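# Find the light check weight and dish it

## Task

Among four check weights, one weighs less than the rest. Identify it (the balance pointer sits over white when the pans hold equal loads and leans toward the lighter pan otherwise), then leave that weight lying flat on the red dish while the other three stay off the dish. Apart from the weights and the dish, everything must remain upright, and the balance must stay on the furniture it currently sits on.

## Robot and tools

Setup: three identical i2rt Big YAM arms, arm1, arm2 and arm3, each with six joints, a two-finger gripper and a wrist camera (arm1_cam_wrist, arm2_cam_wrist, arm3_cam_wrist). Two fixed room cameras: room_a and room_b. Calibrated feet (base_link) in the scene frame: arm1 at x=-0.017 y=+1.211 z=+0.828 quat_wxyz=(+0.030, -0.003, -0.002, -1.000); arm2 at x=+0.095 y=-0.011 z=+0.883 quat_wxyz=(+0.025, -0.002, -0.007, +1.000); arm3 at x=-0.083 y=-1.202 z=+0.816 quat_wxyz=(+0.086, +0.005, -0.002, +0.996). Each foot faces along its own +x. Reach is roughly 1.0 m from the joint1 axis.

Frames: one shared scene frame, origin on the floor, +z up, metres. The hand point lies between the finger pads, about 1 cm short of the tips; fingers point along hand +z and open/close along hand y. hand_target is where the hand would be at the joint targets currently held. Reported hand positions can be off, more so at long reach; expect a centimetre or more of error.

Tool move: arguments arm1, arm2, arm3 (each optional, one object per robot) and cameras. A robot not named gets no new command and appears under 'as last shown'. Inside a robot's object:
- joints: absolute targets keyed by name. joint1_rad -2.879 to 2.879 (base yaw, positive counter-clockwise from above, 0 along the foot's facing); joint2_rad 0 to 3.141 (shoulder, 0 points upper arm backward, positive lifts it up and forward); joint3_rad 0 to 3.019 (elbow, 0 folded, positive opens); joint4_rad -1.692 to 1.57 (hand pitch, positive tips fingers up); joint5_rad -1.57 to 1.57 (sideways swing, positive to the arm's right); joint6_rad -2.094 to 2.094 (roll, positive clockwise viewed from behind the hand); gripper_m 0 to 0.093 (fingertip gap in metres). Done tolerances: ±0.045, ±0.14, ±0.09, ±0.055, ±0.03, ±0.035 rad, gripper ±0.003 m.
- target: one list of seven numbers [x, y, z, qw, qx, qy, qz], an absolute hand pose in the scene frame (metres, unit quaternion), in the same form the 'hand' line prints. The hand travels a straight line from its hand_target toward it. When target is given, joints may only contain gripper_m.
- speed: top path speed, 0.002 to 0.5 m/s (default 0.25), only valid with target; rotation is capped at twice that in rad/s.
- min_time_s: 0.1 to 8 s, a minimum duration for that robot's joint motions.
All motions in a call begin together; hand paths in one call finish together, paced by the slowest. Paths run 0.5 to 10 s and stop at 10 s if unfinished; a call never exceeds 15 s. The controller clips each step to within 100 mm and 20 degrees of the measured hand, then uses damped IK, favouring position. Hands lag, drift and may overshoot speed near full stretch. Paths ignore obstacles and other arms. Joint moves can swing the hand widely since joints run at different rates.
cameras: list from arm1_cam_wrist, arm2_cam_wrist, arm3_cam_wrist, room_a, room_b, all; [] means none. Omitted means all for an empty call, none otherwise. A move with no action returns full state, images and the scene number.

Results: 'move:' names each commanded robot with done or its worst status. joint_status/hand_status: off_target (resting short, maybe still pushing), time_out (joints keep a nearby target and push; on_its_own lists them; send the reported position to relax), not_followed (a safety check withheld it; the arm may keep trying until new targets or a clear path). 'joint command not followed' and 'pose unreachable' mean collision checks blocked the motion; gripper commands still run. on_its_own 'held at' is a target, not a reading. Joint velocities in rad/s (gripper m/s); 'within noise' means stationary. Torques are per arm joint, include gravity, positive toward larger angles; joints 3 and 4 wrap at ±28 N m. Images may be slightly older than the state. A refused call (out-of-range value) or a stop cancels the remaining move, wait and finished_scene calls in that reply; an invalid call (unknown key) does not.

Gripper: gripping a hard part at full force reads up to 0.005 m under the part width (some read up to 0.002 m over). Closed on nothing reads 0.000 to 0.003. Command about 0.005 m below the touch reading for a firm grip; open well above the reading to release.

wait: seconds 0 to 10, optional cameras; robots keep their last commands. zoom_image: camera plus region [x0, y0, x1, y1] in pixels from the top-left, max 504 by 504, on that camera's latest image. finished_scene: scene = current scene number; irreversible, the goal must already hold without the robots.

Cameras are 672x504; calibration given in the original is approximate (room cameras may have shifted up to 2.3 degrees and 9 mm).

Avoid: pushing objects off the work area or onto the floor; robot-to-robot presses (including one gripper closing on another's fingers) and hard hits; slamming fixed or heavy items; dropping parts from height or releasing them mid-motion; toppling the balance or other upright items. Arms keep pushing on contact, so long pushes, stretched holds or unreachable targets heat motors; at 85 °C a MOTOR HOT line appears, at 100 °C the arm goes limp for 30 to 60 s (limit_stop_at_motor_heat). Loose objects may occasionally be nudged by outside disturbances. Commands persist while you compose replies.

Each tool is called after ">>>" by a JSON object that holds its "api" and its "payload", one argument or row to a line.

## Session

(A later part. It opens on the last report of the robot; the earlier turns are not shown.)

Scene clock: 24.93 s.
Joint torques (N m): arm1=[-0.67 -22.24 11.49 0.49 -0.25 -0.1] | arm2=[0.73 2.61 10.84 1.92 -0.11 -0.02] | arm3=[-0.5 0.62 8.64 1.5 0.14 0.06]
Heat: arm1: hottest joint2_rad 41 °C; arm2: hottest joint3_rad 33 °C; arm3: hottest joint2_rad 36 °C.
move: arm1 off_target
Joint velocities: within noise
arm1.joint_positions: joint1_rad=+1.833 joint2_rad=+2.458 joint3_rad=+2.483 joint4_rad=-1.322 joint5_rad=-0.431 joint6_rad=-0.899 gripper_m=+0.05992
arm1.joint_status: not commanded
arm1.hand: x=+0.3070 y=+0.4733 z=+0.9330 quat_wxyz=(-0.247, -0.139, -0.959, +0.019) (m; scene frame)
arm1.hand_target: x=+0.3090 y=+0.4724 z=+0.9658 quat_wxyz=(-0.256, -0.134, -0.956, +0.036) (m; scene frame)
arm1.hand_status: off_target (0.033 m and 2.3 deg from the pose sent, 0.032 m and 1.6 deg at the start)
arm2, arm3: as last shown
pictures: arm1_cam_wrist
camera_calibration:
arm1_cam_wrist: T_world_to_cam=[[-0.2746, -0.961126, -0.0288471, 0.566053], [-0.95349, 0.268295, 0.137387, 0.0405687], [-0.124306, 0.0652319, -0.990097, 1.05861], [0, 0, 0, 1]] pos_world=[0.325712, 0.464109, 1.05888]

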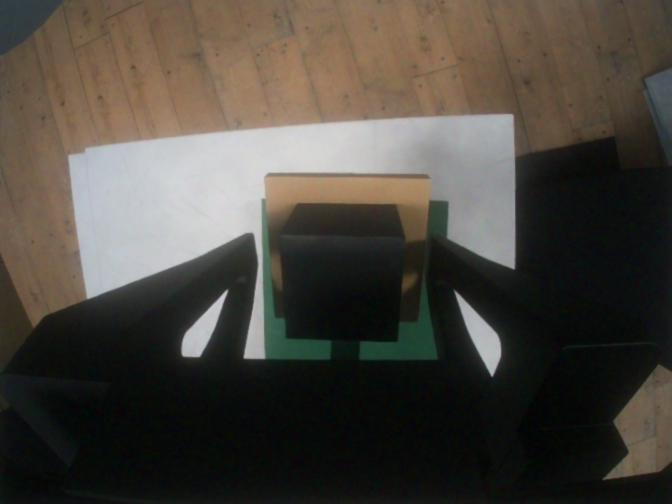

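>>> {"api": "move", "payload": {
  "arm1": {"target":[0.300,0.474,0.99,0.2563,0.1345,0.9565,-0.0360],"speed":0.1},
  "cameras": ["arm1_cam_wrist"]
}}

>>> {"api": "zoom_image", "payload": {
  "camera": "arm1_cam_wrist",
  "region": [230, 130, 460, 330]
}}

Scene clock: 26.17 s.
Joint torques (N m): arm1=[-1.32 -23.65 13.93 -0.55 -0.34 -0.15] | arm2=[0.44 2.37 10.89 1.96 -0.09 -0.01] | arm3=[-0.56 0.56 8.62 1.5 0.14 0.04]
Heat: arm1: hottest joint2_rad 41 °C; arm2: hottest joint3_rad 33 °C; arm3: hottest joint2_rad 36 °C.
move: arm1 off_target
Joint velocities: within noise
arm1.joint_positions: joint1_rad=+1.833 joint2_rad=+2.458 joint3_rad=+2.483 joint4_rad=-1.345 joint5_rad=-0.431 joint6_rad=-0.900 gripper_m=+0.05996
arm1.joint_status: not commanded
arm1.hand: x=+0.3054 y=+0.4781 z=+0.9319 quat_wxyz=(-0.242, -0.141, -0.960, +0.009) (m; scene frame)
arm1.hand_target: x=+0.3000 y=+0.4751 z=+0.9887 quat_wxyz=(-0.256, -0.135, -0.957, +0.036) (m; scene frame)
arm1.hand_status: off_target (0.058 m and 3.5 deg from the pose sent, 0.058 m and 2.3 deg at the start)
arm2, arm3: as last shown
pictures: arm1_cam_wrist
camera_calibration:
arm1_cam_wrist: T_world_to_cam=[[-0.273694, -0.960683, -0.0466849, 0.586363], [-0.952773, 0.26416, 0.149809, 0.0280596], [-0.131587, 0.085482, -0.987612, 1.04727], [0, 0, 0, 1]] pos_world=[0.325025, 0.466374, 1.05747]

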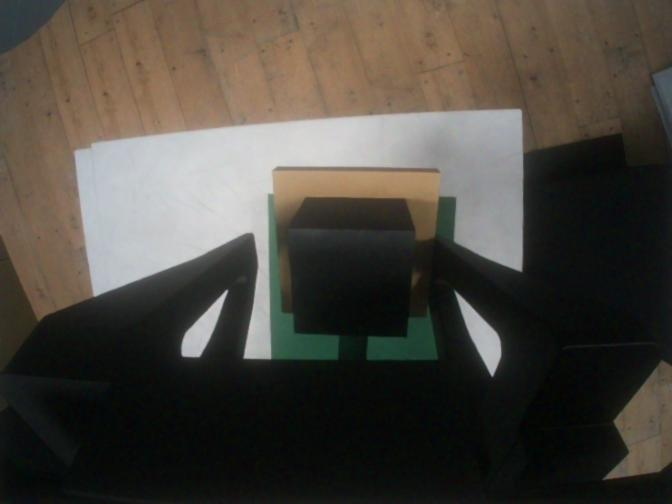

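Scaled by 2.191 from the camera's 672x504 image, which has a finer 960x720 frame.

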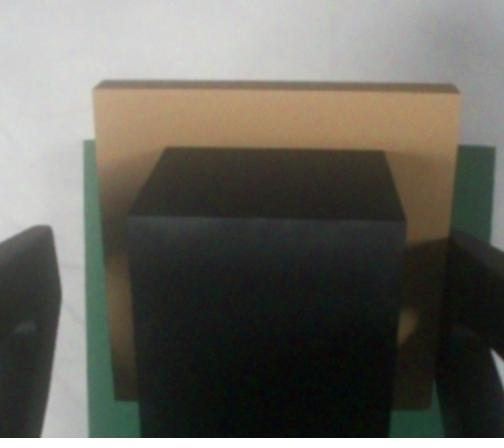

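>>> {"api": "move", "payload": {
  "arm1": {"target":[0.285,0.478,1.045,0.2563,0.1345,0.9565,-0.0360],"speed":0.15,"joints":{"gripper_m":0.093}},
  "cameras": ["arm1_cam_wrist","arm2_cam_wrist"]
}}

>>> {"api": "zoom_image", "payload": {
  "camera": "arm1_cam_wrist",
  "region": [230, 130, 460, 330]
}}

>>> {"api": "zoom_image", "payload": {
  "camera": "arm2_cam_wrist",
  "region": [240, 80, 500, 240]
}}

Scene clock: 31.73 s.
Joint torques (N m): arm1=[-1.79 -19.37 15.08 0.51 -0.31 -0.2] | arm2=[0.62 2.43 10.82 1.96 -0.09 -0.01] | arm3=[-0.56 0.62 8.66 1.5 0.15 0.05]
Heat: arm1: hottest joint2_rad 43 °C; arm2: hottest joint3_rad 34 °C; arm3: hottest joint2_rad 36 °C.
move: arm1 off_target
Joint velocities: within noise
arm1.joint_positions: joint1_rad=+1.817 joint2_rad=+2.425 joint3_rad=+2.665 joint4_rad=-1.550 joint5_rad=-0.437 joint6_rad=-0.911 gripper_m=+0.09290
arm1.joint_status: all done
arm1.hand: x=+0.2908 y=+0.4884 z=+1.0250 quat_wxyz=(-0.247, -0.142, -0.959, +0.015) (m; scene frame)
arm1.hand_target: x=+0.2845 y=+0.4793 z=+1.0450 quat_wxyz=(-0.257, -0.135, -0.956, +0.037) (m; scene frame)
arm1.hand_status: off_target (0.023 m and 2.7 deg from the pose sent, 0.115 m and 3.5 deg at the start)
arm2, arm3: as last shown
pictures: arm1_cam_wrist, arm2_cam_wrist
camera_calibration:
arm1_cam_wrist: T_world_to_cam=[[-0.278199, -0.959802, -0.0372165, 0.587781], [-0.952548, 0.270699, 0.139191, 0.0051169], [-0.123522, 0.0741734, -0.989566, 1.14163], [0, 0, 0, 1]] pos_world=[0.30941, 0.47809, 1.15088]
arm2_cam_wrist: T_world_to_cam=[[0.999467, 0.0325622, -0.00237433, -0.0889717], [0.0307115, -0.962351, -0.270068, 0.560962], [-0.011079, 0.269851, -0.962838, 1.41295], [0, 0, 0, 1]] pos_world=[0.0873503, 0.161455, 1.51173]

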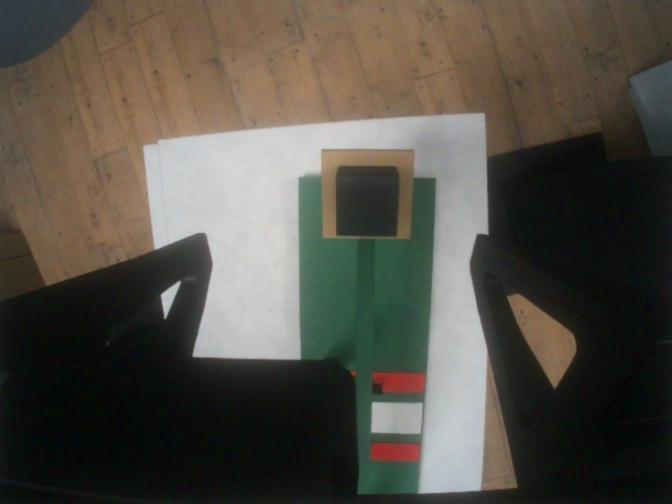

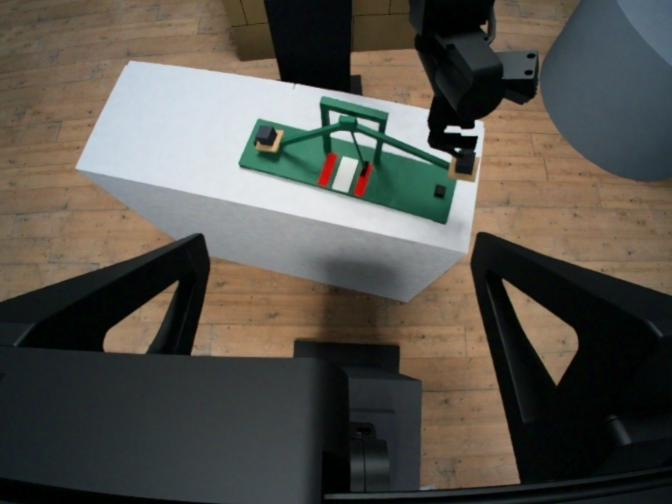

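Scaled by 2.191 from the camera's 672x504 image, which has a finer 960x720 frame.

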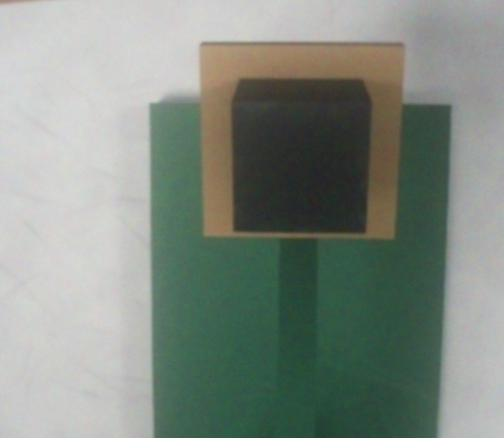

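Scaled by 1.938 from the camera's 672x504 image, which has a finer 960x720 frame.

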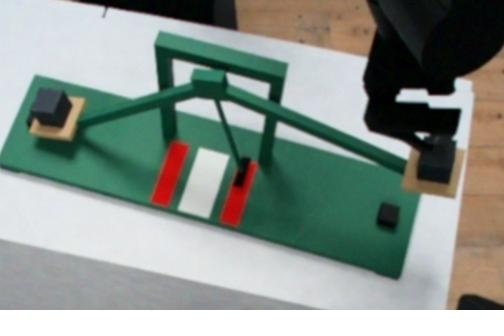

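>>> {"api": "move", "payload": {
  "arm1": {"target":[0.311,0.470,0.957,0.2563,0.1345,0.9565,-0.0360],"speed":0.12},
  "cameras": ["arm1_cam_wrist"]
}}

>>> {"api": "zoom_image", "payload": {
  "camera": "arm1_cam_wrist",
  "region": [230, 150, 460, 350]
}}

Scene clock: 33.63 s.
Joint torques (N m): arm1=[0.91 -19.6 11.32 1.42 -0.18 0.01] | arm2=[0.67 2.61 10.82 1.95 -0.1 -0.02] | arm3=[-0.5 0.56 8.64 1.48 0.14 0.05]
Heat: arm1: hottest joint2_rad 43 °C; arm2: hottest joint3_rad 34 °C; arm3: hottest joint2_rad 36 °C.
move: arm1 off_target
Joint velocities: within noise
arm1.joint_positions: joint1_rad=+1.823 joint2_rad=+2.425 joint3_rad=+2.485 joint4_rad=-1.329 joint5_rad=-0.434 joint6_rad=-0.907 gripper_m=+0.09290
arm1.joint_status: not commanded
arm1.hand: x=+0.3000 y=+0.4711 z=+0.9597 quat_wxyz=(-0.254, -0.136, -0.957, +0.033) (m; scene frame)
arm1.hand_target: x=+0.3109 y=+0.4704 z=+0.9570 quat_wxyz=(-0.256, -0.134, -0.957, +0.036) (m; scene frame)
arm1.hand_status: off_target (0.011 m and 0.5 deg from the pose sent, 0.073 m and 2.7 deg at the start)
arm2, arm3: as last shown
pictures: arm1_cam_wrist
camera_calibration:
arm1_cam_wrist: T_world_to_cam=[[-0.276304, -0.961066, -0.00304473, 0.538534], [-0.954294, 0.273979, 0.119408, 0.0456283], [-0.113924, 0.0358984, -0.992841, 1.09767], [0, 0, 0, 1]] pos_world=[0.317393, 0.46566, 1.086]

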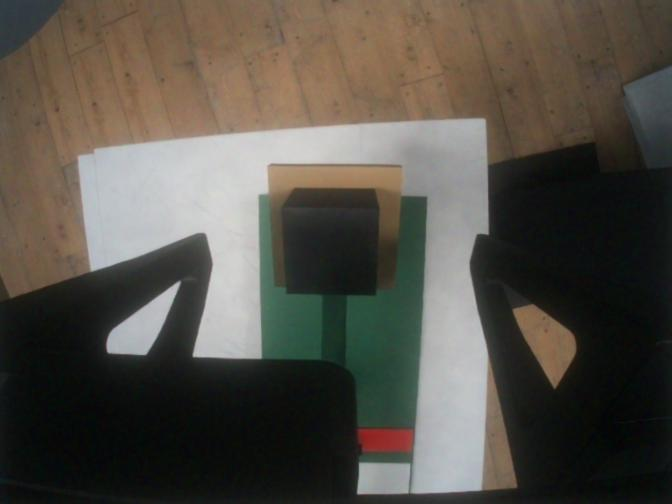

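Scaled by 2.191 from the camera's 672x504 image, which has a finer 960x720 frame.

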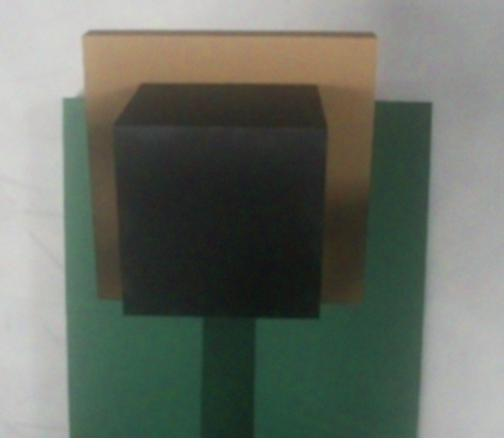

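>>> {"api": "move", "payload": {
  "arm1": {"target":[0.319,0.4735,0.948,0.2563,0.1345,0.9565,-0.0360],"speed":0.1}
}}

>>> {"api": "move", "payload": {
  "arm1": {"joints":{"gripper_m":0.055}},
  "cameras": ["arm1_cam_wrist"]
}}

>>> {"api": "zoom_image", "payload": {
  "camera": "arm1_cam_wrist",
  "region": [230, 150, 460, 350]
}}

Scene clock: 35.13 s.
Joint torques (N m): arm1=[0.67 -19.43 11.17 1.26 -0.16 0.02] | arm2=[0.62 2.61 10.88 1.96 -0.11 -0.01] | arm3=[-0.5 0.67 8.66 1.48 0.14 0.05]
Heat: arm1: hottest joint2_rad 43 °C; arm2: hottest joint3_rad 35 °C; arm3: hottest joint2_rad 36 °C.
move: arm1 done
Joint velocities: within noise
arm1.joint_positions: joint1_rad=+1.836 joint2_rad=+2.425 joint3_rad=+2.449 joint4_rad=-1.294 joint5_rad=-0.430 joint6_rad=-0.897 gripper_m=+0.09290
arm1.joint_status: not commanded
arm1.hand: x=+0.3091 y=+0.4745 z=+0.9455 quat_wxyz=(-0.253, -0.135, -0.958, +0.030) (m; scene frame)
arm1.hand_target: x=+0.3190 y=+0.4737 z=+0.9482 quat_wxyz=(-0.256, -0.134, -0.956, +0.036) (m; scene frame)
arm1.hand_status: done (0.010 m and 0.8 deg from the pose sent, 0.022 m and 0.5 deg at the start)
arm2.joint_positions: joint1_rad=-1.488 joint2_rad=+0.585 joint3_rad=+1.357 joint4_rad=-1.462 joint5_rad=+0.002 joint6_rad=+0.008 gripper_m=+0.09397
arm2.joint_status: not commanded
arm2.hand: x=+0.0874 y=+0.1899 z=+1.3908 quat_wxyz=(-0.302, +0.645, -0.629, -0.310) (m; scene frame)
arm2.hand_target: x=+0.0896 y=+0.1877 z=+1.4017 quat_wxyz=(-0.312, +0.640, -0.626, -0.316) (m; scene frame)
arm2.hand_status: not commanded
arm3.joint_positions: joint1_rad=+0.243 joint2_rad=+0.649 joint3_rad=+1.390 joint4_rad=-1.443 joint5_rad=-0.003 joint6_rad=-0.009 gripper_m=+0.09396
arm3.joint_status: not commanded
arm3.hand: x=-0.3102 y=-1.2211 z=+1.3296 quat_wxyz=(+0.012, +0.904, +0.038, -0.425) (m; scene frame)
arm3.hand_target: x=-0.3067 y=-1.2219 z=+1.3379 quat_wxyz=(+0.014, +0.902, +0.036, -0.431) (m; scene frame)
arm3.hand_status: not commanded
pictures: none

Scene clock: 35.80 s.
Joint torques (N m): arm1=[0.38 -19.9 10.84 1.42 -0.16 0] | arm2=[0.67 2.49 10.81 1.94 -0.1 0] | arm3=[-0.56 0.62 8.65 1.47 0.15 0.05]
Heat: arm1: hottest joint2_rad 43 °C; arm2: hottest joint3_rad 35 °C; arm3: hottest joint2_rad 36 °C.
move: arm1 done
Joint velocities: within noise
arm1.joint_positions: joint1_rad=+1.836 joint2_rad=+2.425 joint3_rad=+2.449 joint4_rad=-1.294 joint5_rad=-0.430 joint6_rad=-0.896 gripper_m=+0.05518
arm1.joint_status: all done
arm1.hand: x=+0.3091 y=+0.4745 z=+0.9455 quat_wxyz=(-0.253, -0.135, -0.958, +0.030) (m; scene frame)
arm1.hand_target: x=+0.3189 y=+0.4737 z=+0.9481 quat_wxyz=(-0.256, -0.134, -0.957, +0.036) (m; scene frame)
arm1.hand_status: not commanded
arm2, arm3: as last shown
pictures: arm1_cam_wrist
camera_calibration:
arm1_cam_wrist: T_world_to_cam=[[-0.273802, -0.961761, -0.00692274, 0.547535], [-0.954727, 0.270915, 0.122886, 0.0533677], [-0.116312, 0.0402558, -0.992397, 1.0827], [0, 0, 0, 1]] pos_world=[0.326798, 0.468555, 1.0717]

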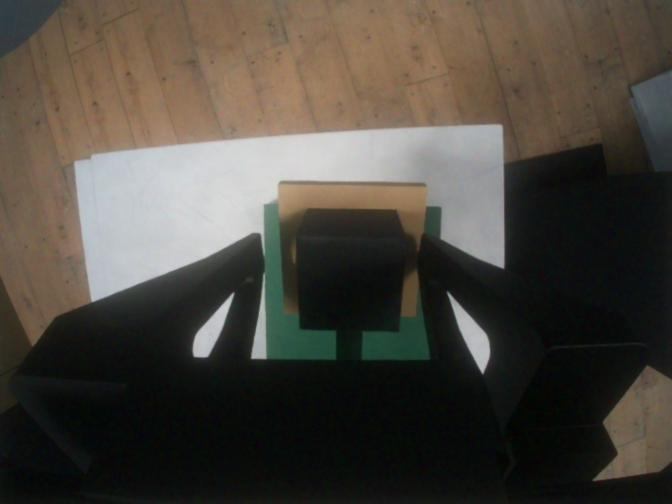

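Scaled by 2.191 from the camera's 672x504 image, which has a finer 960x720 frame.

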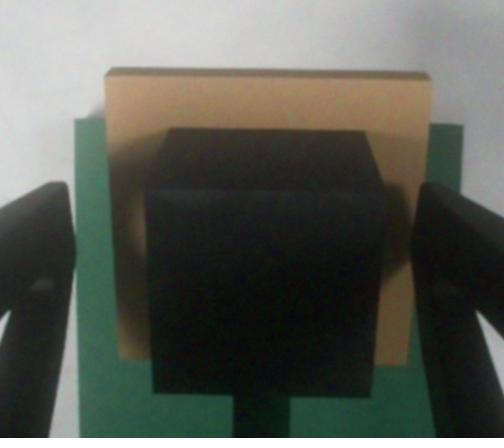

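>>> {"api": "move", "payload": {
  "arm1": {"joints":{"gripper_m":0.038}},
  "cameras": ["arm1_cam_wrist"]
}}

>>> {"api": "zoom_image", "payload": {
  "camera": "arm1_cam_wrist",
  "region": [230, 150, 460, 350]
}}

Scene clock: 36.57 s.
Joint torques (N m): arm1=[0.62 -19.9 11.1 1.48 -0.12 -0.01] | arm2=[0.67 2.49 10.85 1.98 -0.1 0.01] | arm3=[-0.5 0.56 8.64 1.5 0.14 0.05]
Heat: arm1: hottest joint2_rad 43 °C; arm2: hottest joint3_rad 35 °C; arm3: hottest joint2_rad 36 °C.
move: arm1 done
Joint velocities: within noise
arm1.joint_positions: joint1_rad=+1.836 joint2_rad=+2.425 joint3_rad=+2.449 joint4_rad=-1.293 joint5_rad=-0.430 joint6_rad=-0.896 gripper_m=+0.03820
arm1.joint_status: all done
arm1.hand: x=+0.3091 y=+0.4744 z=+0.9455 quat_wxyz=(-0.253, -0.135, -0.958, +0.031) (m; scene frame)
arm1.hand_target: x=+0.3189 y=+0.4737 z=+0.9482 quat_wxyz=(-0.256, -0.134, -0.957, +0.036) (m; scene frame)
arm1.hand_status: not commanded
arm2, arm3: as last shown
pictures: arm1_cam_wrist
camera_calibration:
arm1_cam_wrist: T_world_to_cam=[[-0.273865, -0.961745, -0.00665288, 0.547163], [-0.954721, 0.271016, 0.122712, 0.0535319], [-0.116214, 0.0399581, -0.99242, 1.08284], [0, 0, 0, 1]] pos_world=[0.326798, 0.468455, 1.0717]

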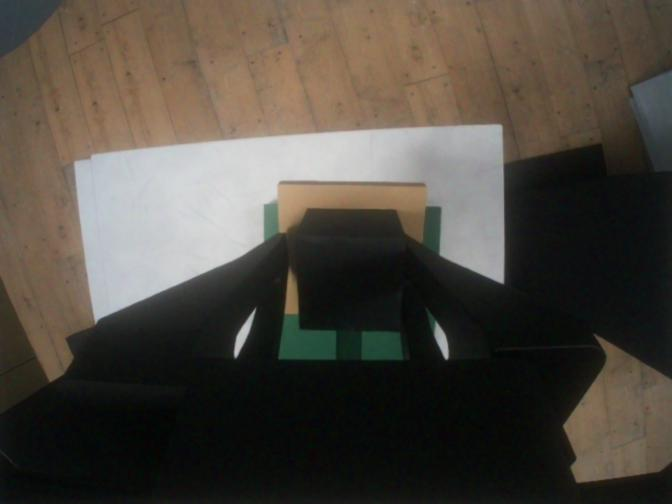

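Scaled by 2.191 from the camera's 672x504 image, which has a finer 960x720 frame.

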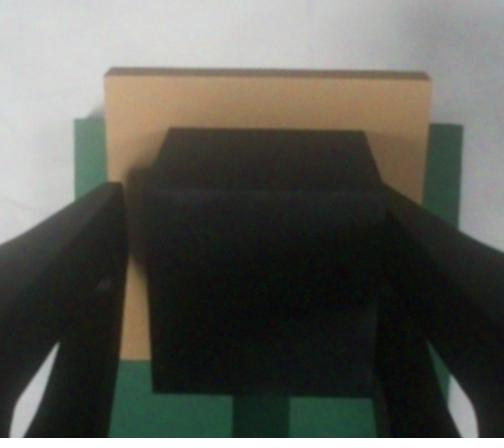

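>>> {"api": "move", "payload": {
  "arm1": {"joints":{"gripper_m":0.026}},
  "cameras": ["arm1_cam_wrist"]
}}

>>> {"api": "zoom_image", "payload": {
  "camera": "arm1_cam_wrist",
  "region": [230, 150, 460, 350]
}}

Scene clock: 37.17 s.
Joint torques (N m): arm1=[-0.03 -20.07 11.12 1.28 -0.2 0.05] | arm2=[0.85 2.61 10.8 2 -0.11 0] | arm3=[-0.56 0.73 8.65 1.5 0.14 0.05]
Heat: arm1: hottest joint2_rad 44 °C; arm2: hottest joint3_rad 35 °C; arm3: hottest joint2_rad 36 °C.
move: arm1 off_target
Joint velocities: within noise
arm1.joint_positions: joint1_rad=+1.836 joint2_rad=+2.425 joint3_rad=+2.449 joint4_rad=-1.292 joint5_rad=-0.428 joint6_rad=-0.896 gripper_m=+0.03048
arm1.joint_status: gripper_m off_target (ended at +0.03050, target +0.02600)
arm1.hand: x=+0.3089 y=+0.4740 z=+0.9455 quat_wxyz=(-0.252, -0.135, -0.958, +0.032) (m; scene frame)
arm1.hand_target: x=+0.3189 y=+0.4737 z=+0.9482 quat_wxyz=(-0.256, -0.134, -0.957, +0.036) (m; scene frame)
arm1.hand_status: not commanded
arm2, arm3: as last shown
pictures: arm1_cam_wrist
camera_calibration:
arm1_cam_wrist: T_world_to_cam=[[-0.274354, -0.961619, -0.00433125, 0.544587], [-0.954433, 0.271748, 0.12333, 0.0524874], [-0.11742, 0.03797, -0.992356, 1.0841], [0, 0, 0, 1]] pos_world=[0.3268, 0.468258, 1.0717]

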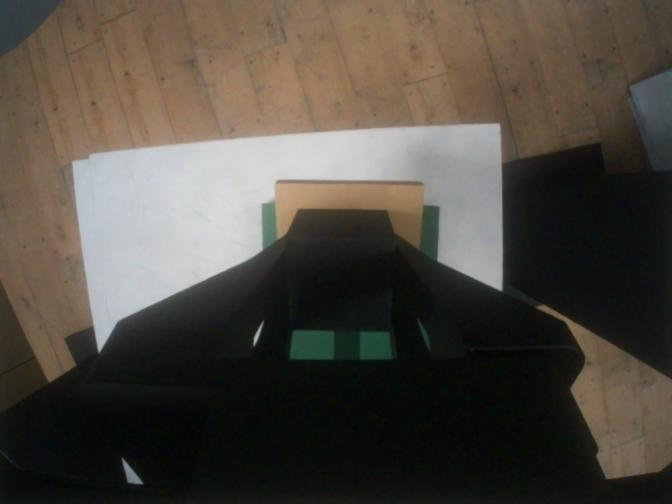

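Scaled by 2.191 from the camera's 672x504 image, which has a finer 960x720 frame.

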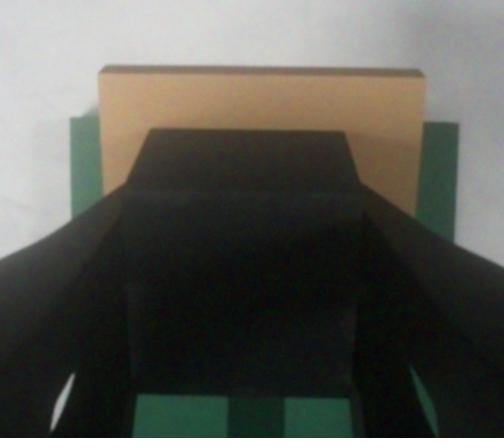

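>>> {"api": "move", "payload": {
  "arm1": {"target":[0.300,0.478,1.09,0.2563,0.1345,0.9565,-0.0360],"speed":0.12},
  "cameras": ["arm1_cam_wrist","arm2_cam_wrist"]
}}

>>> {"api": "zoom_image", "payload": {
  "camera": "arm2_cam_wrist",
  "region": [240, 80, 500, 240]
}}

Scene clock: 39.57 s.
Joint torques (N m): arm1=[-1.38 -19.37 14.89 0.62 -0.4 0.02] | arm2=[0.85 2.49 10.81 1.94 -0.1 -0.01] | arm3=[-0.56 0.73 8.68 1.5 0.14 0.05]
Heat: arm1: hottest joint2_rad 44 °C; arm2: hottest joint3_rad 35 °C; arm3: hottest joint2_rad 36 °C.
move: arm1 off_target
Joint velocities: within noise
arm1.joint_positions: joint1_rad=+1.836 joint2_rad=+2.479 joint3_rad=+2.870 joint4_rad=-1.627 joint5_rad=-0.431 joint6_rad=-0.890 gripper_m=+0.03048
arm1.joint_status: not commanded
arm1.hand: x=+0.3065 y=+0.4858 z=+1.0662 quat_wxyz=(-0.260, -0.134, -0.955, +0.044) (m; scene frame)
arm1.hand_target: x=+0.2994 y=+0.4800 z=+1.0893 quat_wxyz=(-0.273, -0.140, -0.950, +0.064) (m; scene frame)
arm1.hand_status: off_target (0.026 m and 1.0 deg from the pose sent, 0.145 m and 0.7 deg at the start; a joint's target at an end of its range on 29 of 66 steps)
arm2, arm3: as last shown
pictures: arm1_cam_wrist, arm2_cam_wrist
camera_calibration:
arm1_cam_wrist: T_world_to_cam=[[-0.278408, -0.960313, 0.0169844, 0.53367], [-0.954854, 0.278647, 0.103001, 0.0504898], [-0.103646, 0.0124586, -0.994536, 1.21361], [0, 0, 0, 1]] pos_world=[0.322574, 0.483301, 1.19272]
arm2_cam_wrist: T_world_to_cam=[[0.999467, 0.0325622, -0.00237433, -0.0889717], [0.0307115, -0.962351, -0.270068, 0.560962], [-0.011079, 0.269851, -0.962838, 1.41295], [0, 0, 0, 1]] pos_world=[0.0873503, 0.161455, 1.51173]

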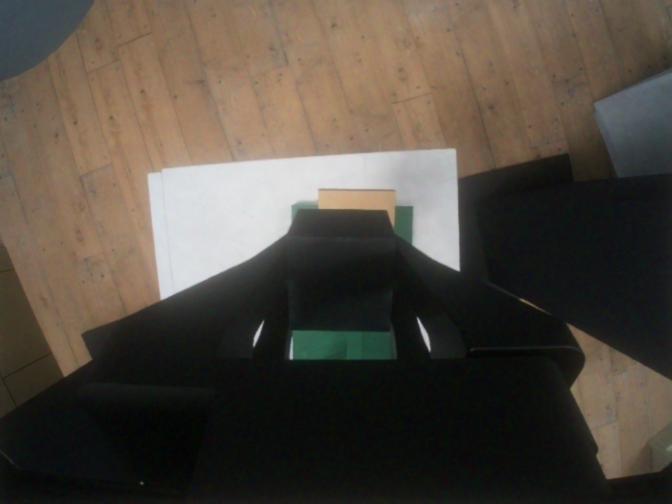

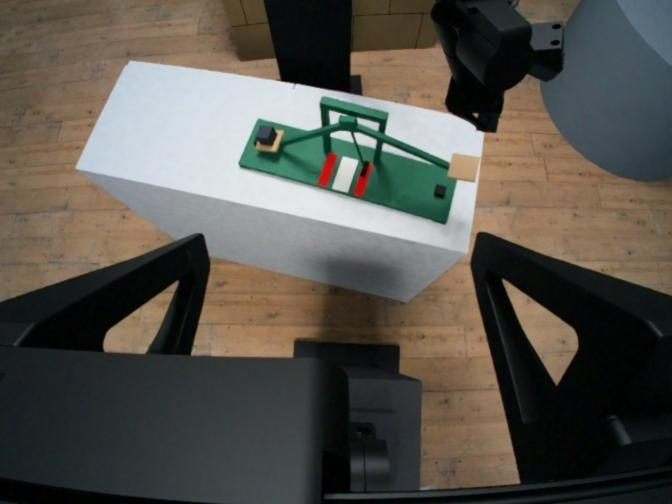

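Scaled by 1.938 from the camera's 672x504 image, which has a finer 960x720 frame.

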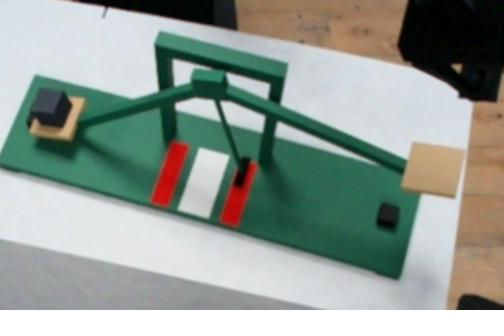

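>>> {"api": "move", "payload": {
  "arm1": {"joints":{"joint2_rad":1.4,"joint3_rad":1.9,"joint4_rad":-1.6,"joint1_rad":1.5,"joint5_rad":0,"joint6_rad":-0.4},"min_time_s":2.5}
}}

>>> {"api": "move", "payload": {
  "arm1": {"joints":{"joint1_rad":-1.42,"joint2_rad":1.2,"joint3_rad":1.7,"joint4_rad":-1.6,"joint6_rad":0},"min_time_s":3},
  "cameras": ["arm1_cam_wrist","room_a"]
}}

Scene clock: 43.63 s.
Joint torques (N m): arm1=[-0.97 -9.76 10.91 1.87 0.12 0.07] | arm2=[0.56 2.43 10.8 1.98 -0.09 -0.01] | arm3=[-0.44 0.62 8.64 1.51 0.15 0.05]
Heat: arm1: hottest joint2_rad 44 °C; arm2: hottest joint3_rad 36 °C; arm3: hottest joint2_rad 36 °C.
move: arm1 done
Joint velocities: within noise
arm1.joint_positions: joint1_rad=+1.511 joint2_rad=+1.416 joint3_rad=+1.886 joint4_rad=-1.617 joint5_rad=-0.003 joint6_rad=-0.414 gripper_m=+0.03048
arm1.joint_status: all done
arm1.hand: x=-0.0134 y=+0.7406 z=+1.2927 quat_wxyz=(-0.115, -0.533, -0.819, +0.179) (m; scene frame)
arm1.hand_target: x=-0.0188 y=+0.7418 z=+1.3080 quat_wxyz=(-0.127, -0.540, -0.808, +0.199) (m; scene frame)
arm1.hand_status: not commanded
arm2, arm3: as last shown
pictures: none

Scene clock: 47.20 s.
Joint torques (N m): arm1=[-1.14 -7.94 10.78 1.69 0.08 0.04] | arm2=[0.56 2.61 10.8 1.96 -0.12 -0.01] | arm3=[-0.56 0.56 8.64 1.5 0.15 0.05]
Heat: arm1: hottest joint3_rad 44 °C; arm2: hottest joint3_rad 36 °C; arm3: hottest joint3_rad 37 °C.
move: arm1 done
Joint velocities: within noise
arm1.joint_positions: joint1_rad=-1.409 joint2_rad=+1.222 joint3_rad=+1.688 joint4_rad=-1.614 joint5_rad=+0.000 joint6_rad=-0.015 gripper_m=+0.03048
arm1.joint_status: all done
arm1.hand: x=-0.1016 y=+1.6032 z=+1.2818 quat_wxyz=(+0.128, -0.768, +0.605, +0.164) (m; scene frame)
arm1.hand_target: x=-0.0964 y=+1.6006 z=+1.2970 quat_wxyz=(+0.143, -0.756, +0.612, +0.182) (m; scene frame)
arm1.hand_status: not commanded
arm2, arm3: as last shown
pictures: arm1_cam_wrist, room_a
camera_calibration:
arm1_cam_wrist: T_world_to_cam=[[0.971974, 0.235085, 0.00120545, -0.279745], [0.229235, -0.948899, 0.216894, 1.26956], [0.0521323, -0.210539, -0.976194, 1.72169], [0, 0, 0, 1]] pos_world=[-0.10888, 1.63293, 1.40568]

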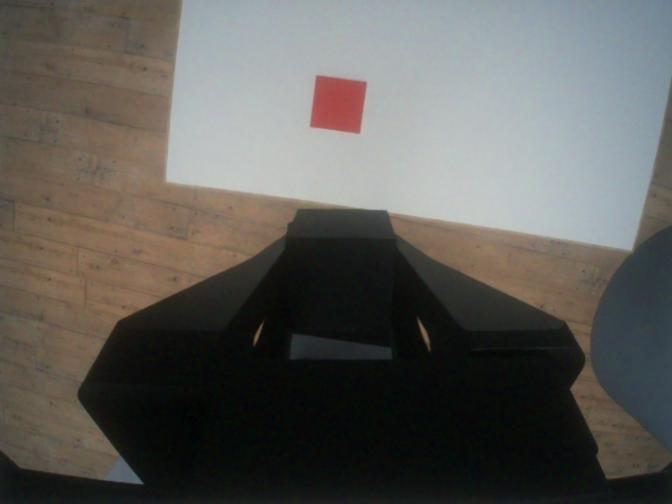

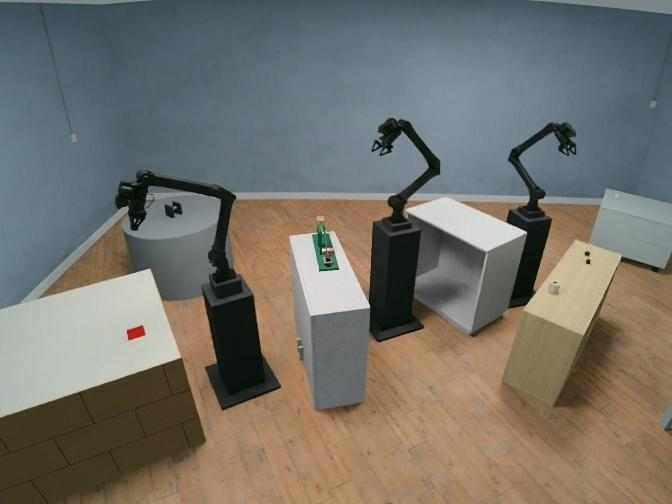

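>>> {"api": "move", "payload": {
  "arm1": {"target":[-0.125,1.675,0.86,0.0758,-0.7772,0.6171,0.0955],"speed":0.25},
  "cameras": ["arm1_cam_wrist"]
}}

Scene clock: 50.40 s.
Joint torques (N m): arm1=[0.32 -10.34 9.72 1.22 0.16 0.02] | arm2=[0.79 2.61 10.84 1.92 -0.1 -0.01] | arm3=[-0.62 0.56 8.66 1.5 0.14 0.06]
Heat: arm1: hottest joint3_rad 44 °C; arm2: hottest joint3_rad 36 °C; arm3: hottest joint3_rad 37 °C.
move: arm1 off_target
Joint velocities: within noise
arm1.joint_positions: joint1_rad=-1.409 joint2_rad=+1.627 joint3_rad=+0.958 joint4_rad=-0.688 joint5_rad=+0.006 joint6_rad=-0.011 gripper_m=+0.03048
arm1.joint_status: not commanded
arm1.hand: x=-0.1176 y=+1.6635 z=+0.8524 quat_wxyz=(+0.065, -0.780, +0.617, +0.082) (m; scene frame)
arm1.hand_target: x=-0.1251 y=+1.6747 z=+0.8603 quat_wxyz=(+0.076, -0.777, +0.617, +0.096) (m; scene frame)
arm1.hand_status: off_target (0.016 m and 1.9 deg from the pose sent, 0.428 m and 10.0 deg at the start)
arm2, arm3: as last shown
pictures: arm1_cam_wrist
camera_calibration:
arm1_cam_wrist: T_world_to_cam=[[0.972672, 0.232167, 0.00289197, -0.274278], [0.210157, -0.885621, 0.414138, 1.14805], [0.0987102, -0.402212, -0.91021, 1.58407], [0, 0, 0, 1]] pos_world=[-0.130853, 1.71755, 0.967179]

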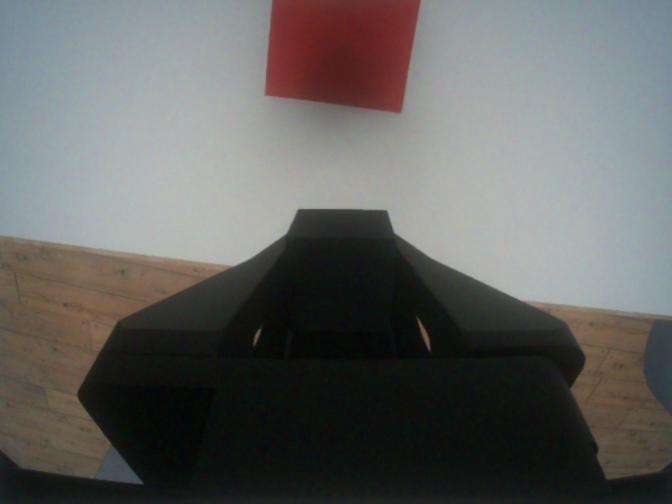

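>>> {"api": "move", "payload": {
  "arm1": {"target":[-0.146,1.76,0.782,0.0758,-0.7772,0.6171,0.0955],"speed":0.15},
  "cameras": ["arm1_cam_wrist","room_a","room_b"]
}}

>>> {"api": "zoom_image", "payload": {
  "camera": "room_a",
  "region": [80, 260, 200, 370]
}}

>>> {"api": "zoom_image", "payload": {
  "camera": "room_b",
  "region": [550, 150, 650, 250]
}}

Scene clock: 52.80 s.
Joint torques (N m): arm1=[0.56 -11.81 11.15 1.14 0.15 0.02] | arm2=[0.56 2.61 10.81 1.99 -0.11 -0.01] | arm3=[-0.62 0.56 8.66 1.46 0.14 0.05]
Heat: arm1: hottest joint3_rad 44 °C; arm2: hottest joint3_rad 36 °C; arm3: hottest joint3_rad 37 °C.
move: arm1 off_target
Joint velocities: within noise
arm1.joint_positions: joint1_rad=-1.409 joint2_rad=+1.938 joint3_rad=+1.143 joint4_rad=-0.580 joint5_rad=+0.006 joint6_rad=-0.010 gripper_m=+0.03048
arm1.joint_status: not commanded
arm1.hand: x=-0.1344 y=+1.7351 z=+0.7702 quat_wxyz=(+0.060, -0.781, +0.618, +0.075) (m; scene frame)
arm1.hand_target: x=-0.1460 y=+1.7589 z=+0.7830 quat_wxyz=(+0.076, -0.777, +0.617, +0.096) (m; scene frame)
arm1.hand_status: off_target (0.030 m and 3.0 deg from the pose sent, 0.123 m and 2.0 deg at the start)
arm2.joint_positions: joint1_rad=-1.488 joint2_rad=+0.585 joint3_rad=+1.357 joint4_rad=-1.462 joint5_rad=+0.002 joint6_rad=+0.008 gripper_m=+0.09397
arm2.joint_status: not commanded
arm2.hand: x=+0.0874 y=+0.1899 z=+1.3908 quat_wxyz=(-0.302, +0.645, -0.629, -0.310) (m; scene frame)
arm2.hand_target: x=+0.0896 y=+0.1877 z=+1.4017 quat_wxyz=(-0.312, +0.640, -0.626, -0.316) (m; scene frame)
arm2.hand_status: not commanded
arm3.joint_positions: joint1_rad=+0.243 joint2_rad=+0.649 joint3_rad=+1.390 joint4_rad=-1.443 joint5_rad=-0.003 joint6_rad=-0.009 gripper_m=+0.09396
arm3.joint_status: not commanded
arm3.hand: x=-0.3102 y=-1.2211 z=+1.3296 quat_wxyz=(+0.012, +0.904, +0.038, -0.425) (m; scene frame)
arm3.hand_target: x=-0.3067 y=-1.2219 z=+1.3379 quat_wxyz=(+0.014, +0.902, +0.036, -0.431) (m; scene frame)
arm3.hand_status: not commanded
pictures: arm1_cam_wrist, room_a, room_b
camera_calibration:
arm1_cam_wrist: T_world_to_cam=[[0.972815, 0.23157, 0.00256663, -0.273018], [0.20792, -0.878234, 0.430668, 1.22316], [0.101984, -0.418426, -0.902507, 1.56234], [0, 0, 0, 1]] pos_world=[-0.148057, 1.79117, 0.88395]

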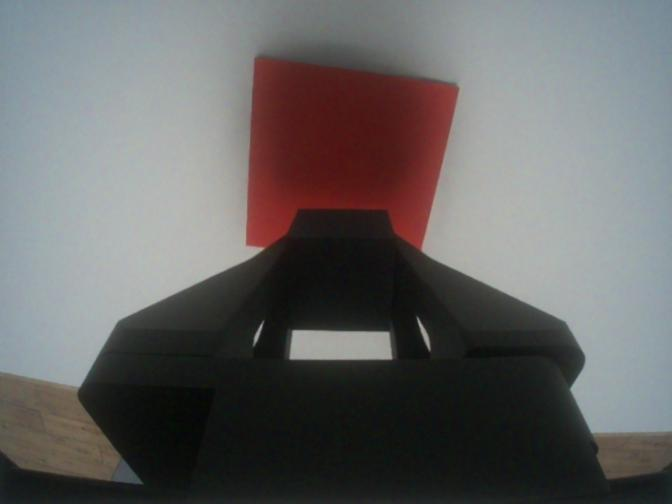

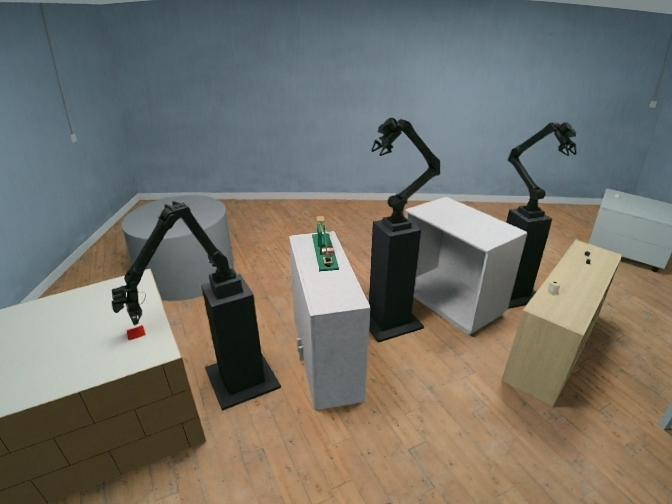

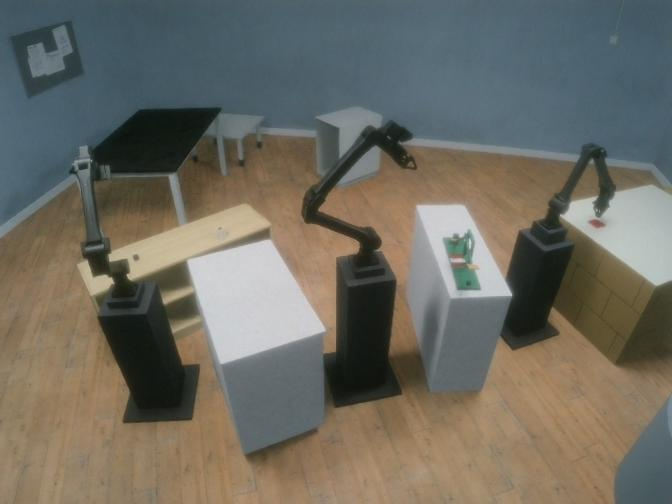

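Scaled by 4.200 from the camera's 672x504 image, which has a finer 960x720 frame.

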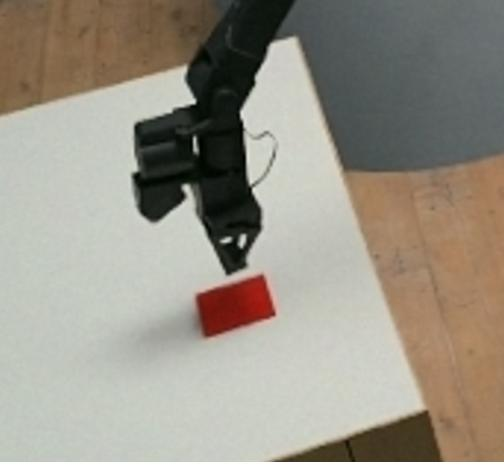

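Scaled by 5.040 from the camera's 672x504 image, which has a finer 960x720 frame.

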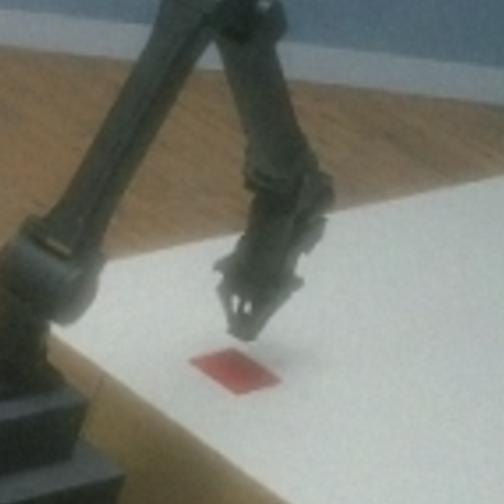

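>>> {"api": "move", "payload": {
  "arm1": {"target":[-0.149,1.777,0.750,0.0758,-0.7772,0.6171,0.0955],"speed":0.1},
  "cameras": ["arm1_cam_wrist","room_a","room_b"]
}}

>>> {"api": "zoom_image", "payload": {
  "camera": "room_a",
  "region": [100, 290, 180, 350]
}}

>>> {"api": "zoom_image", "payload": {
  "camera": "room_b",
  "region": [570, 190, 630, 240]
}}

Scene clock: 54.83 s.
Joint torques (N m): arm1=[0.21 -13.1 10.63 1.36 0.15 0.03] | arm2=[0.67 2.37 10.88 1.98 -0.1 -0.01] | arm3=[-0.5 0.67 8.65 1.48 0.15 0.05]
Heat: arm1: hottest joint3_rad 45 °C; arm2: hottest joint3_rad 37 °C; arm3: hottest joint3_rad 37 °C.
move: arm1 off_target
Joint velocities: within noise
arm1.joint_positions: joint1_rad=-1.409 joint2_rad=+2.031 joint3_rad=+1.193 joint4_rad=-0.539 joint5_rad=+0.006 joint6_rad=-0.010 gripper_m=+0.03048
arm1.joint_status: not commanded
arm1.hand: x=-0.1385 y=+1.7518 z=+0.7387 quat_wxyz=(+0.059, -0.781, +0.618, +0.075) (m; scene frame)
arm1.hand_target: x=-0.1490 y=+1.7758 z=+0.7510 quat_wxyz=(+0.076, -0.777, +0.617, +0.096) (m; scene frame)
arm1.hand_status: off_target (0.030 m and 3.1 deg from the pose sent, 0.049 m and 3.0 deg at the start)
arm2, arm3: as last shown
pictures: arm1_cam_wrist, room_a, room_b
camera_calibration:
arm1_cam_wrist: T_world_to_cam=[[0.972804, 0.231618, 0.00251014, -0.27288], [0.207828, -0.877568, 0.432067, 1.24993], [0.102277, -0.419795, -0.901838, 1.54331], [0, 0, 0, 1]] pos_world=[-0.152157, 1.80797, 0.852447]

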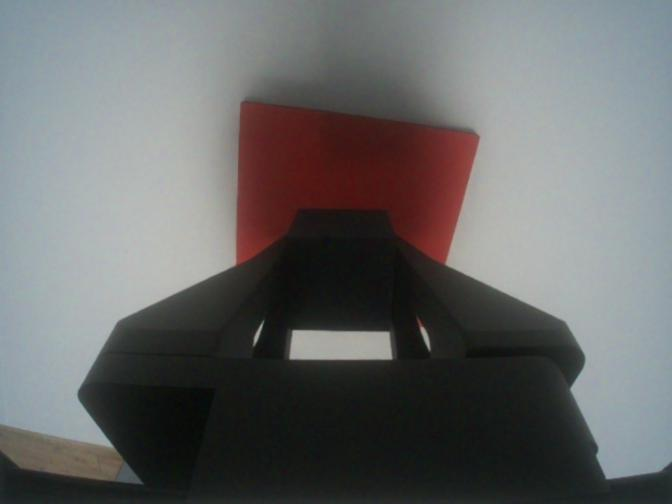

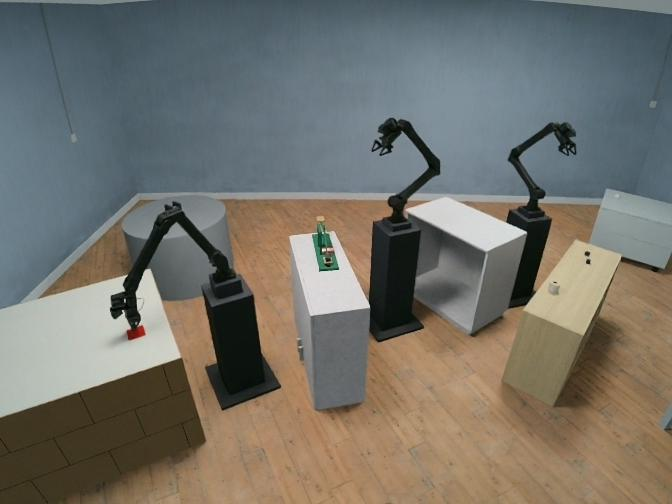

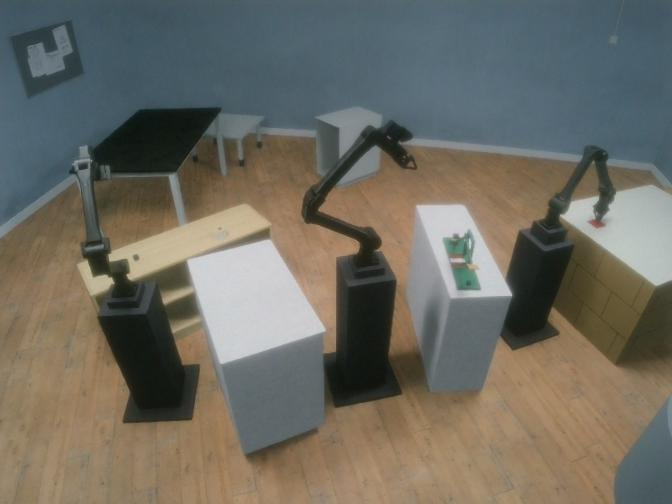

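Scaled by 6.300 from the camera's 672x504 image, which has a finer 960x720 frame.

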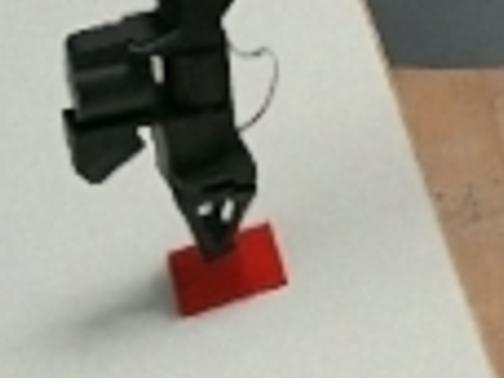

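Scaled by 8.400 from the camera's 672x504 image, which has a finer 960x720 frame.

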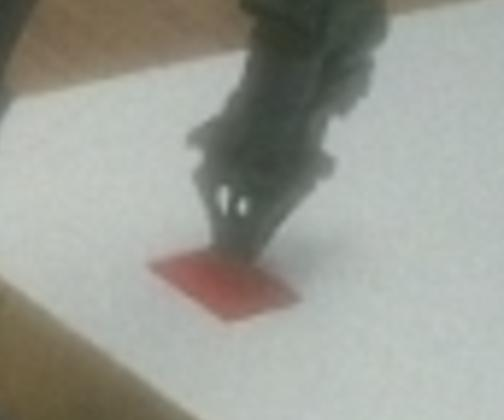

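>>> {"api": "move", "payload": {
  "arm1": {"target":[-0.149,1.777,0.7415,0.0919,-0.7745,0.615,0.1157],"speed":0.05},
  "cameras": ["arm1_cam_wrist","room_a","room_b"]
}}

>>> {"api": "zoom_image", "payload": {
  "camera": "room_a",
  "region": [100, 290, 180, 350]
}}

>>> {"api": "zoom_image", "payload": {
  "camera": "room_b",
  "region": [570, 190, 630, 240]
}}

Scene clock: 56.47 s.
Joint torques (N m): arm1=[0.44 -13.27 7.39 1.48 0.16 0.02] | arm2=[0.5 2.78 10.86 1.99 -0.11 0] | arm3=[-0.62 0.67 8.66 1.46 0.14 0.05]
Heat: arm1: hottest joint3_rad 45 °C; arm2: hottest joint3_rad 37 °C; arm3: hottest joint3_rad 37 °C.
move: arm1 done
Joint velocities: within noise
arm1.joint_positions: joint1_rad=-1.409 joint2_rad=+2.031 joint3_rad=+1.193 joint4_rad=-0.443 joint5_rad=+0.006 joint6_rad=-0.010 gripper_m=+0.03048
arm1.joint_status: not commanded
arm1.hand: x=-0.1435 y=+1.7742 z=+0.7443 quat_wxyz=(+0.089, -0.776, +0.614, +0.112) (m; scene frame)
arm1.hand_target: x=-0.1491 y=+1.7768 z=+0.7416 quat_wxyz=(+0.092, -0.775, +0.615, +0.116) (m; scene frame)
arm1.hand_status: done (0.007 m and 0.6 deg from the pose sent, 0.027 m and 6.1 deg at the start)
arm2, arm3: as last shown
pictures: arm1_cam_wrist, room_a, room_b
camera_calibration:
arm1_cam_wrist: T_world_to_cam=[[0.97303, 0.230651, 0.00358978, -0.272223], [0.215354, -0.913856, 0.344223, 1.39906], [0.0826757, -0.334166, -0.938881, 1.43107], [0, 0, 0, 1]] pos_world=[-0.154726, 1.81954, 0.862997]

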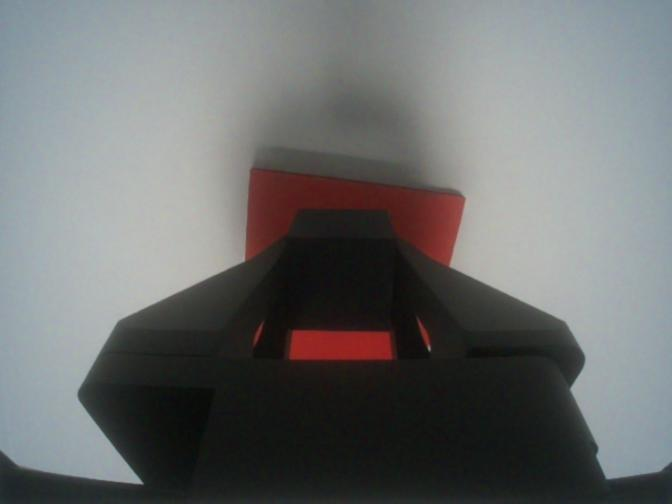

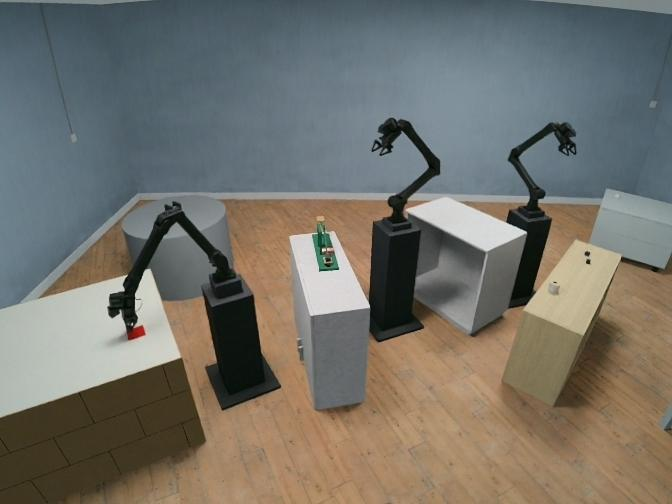

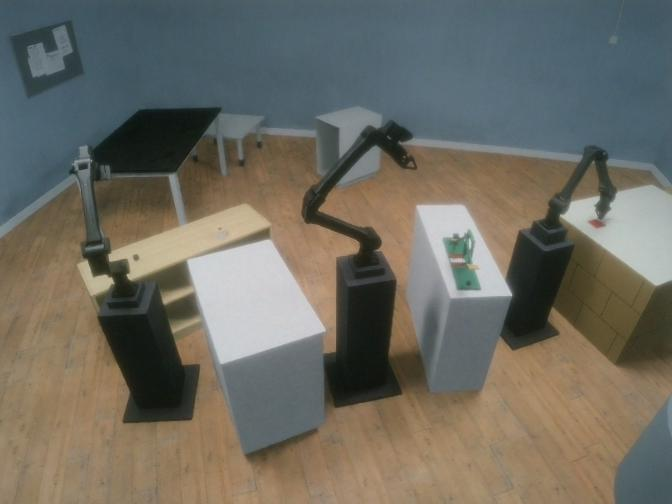

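Scaled by 6.300 from the camera's 672x504 image, which has a finer 960x720 frame.

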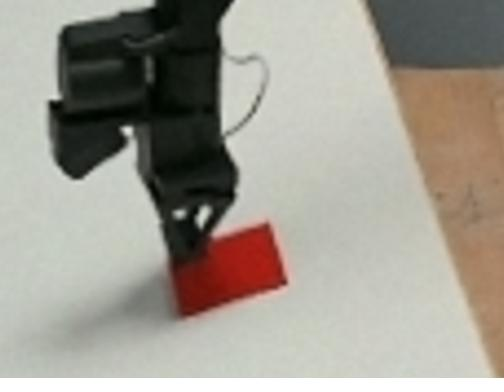

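Scaled by 8.400 from the camera's 672x504 image, which has a finer 960x720 frame.

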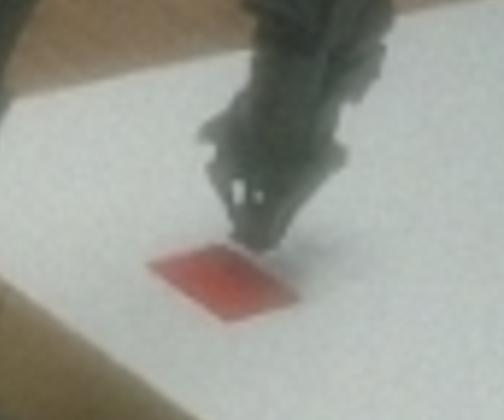

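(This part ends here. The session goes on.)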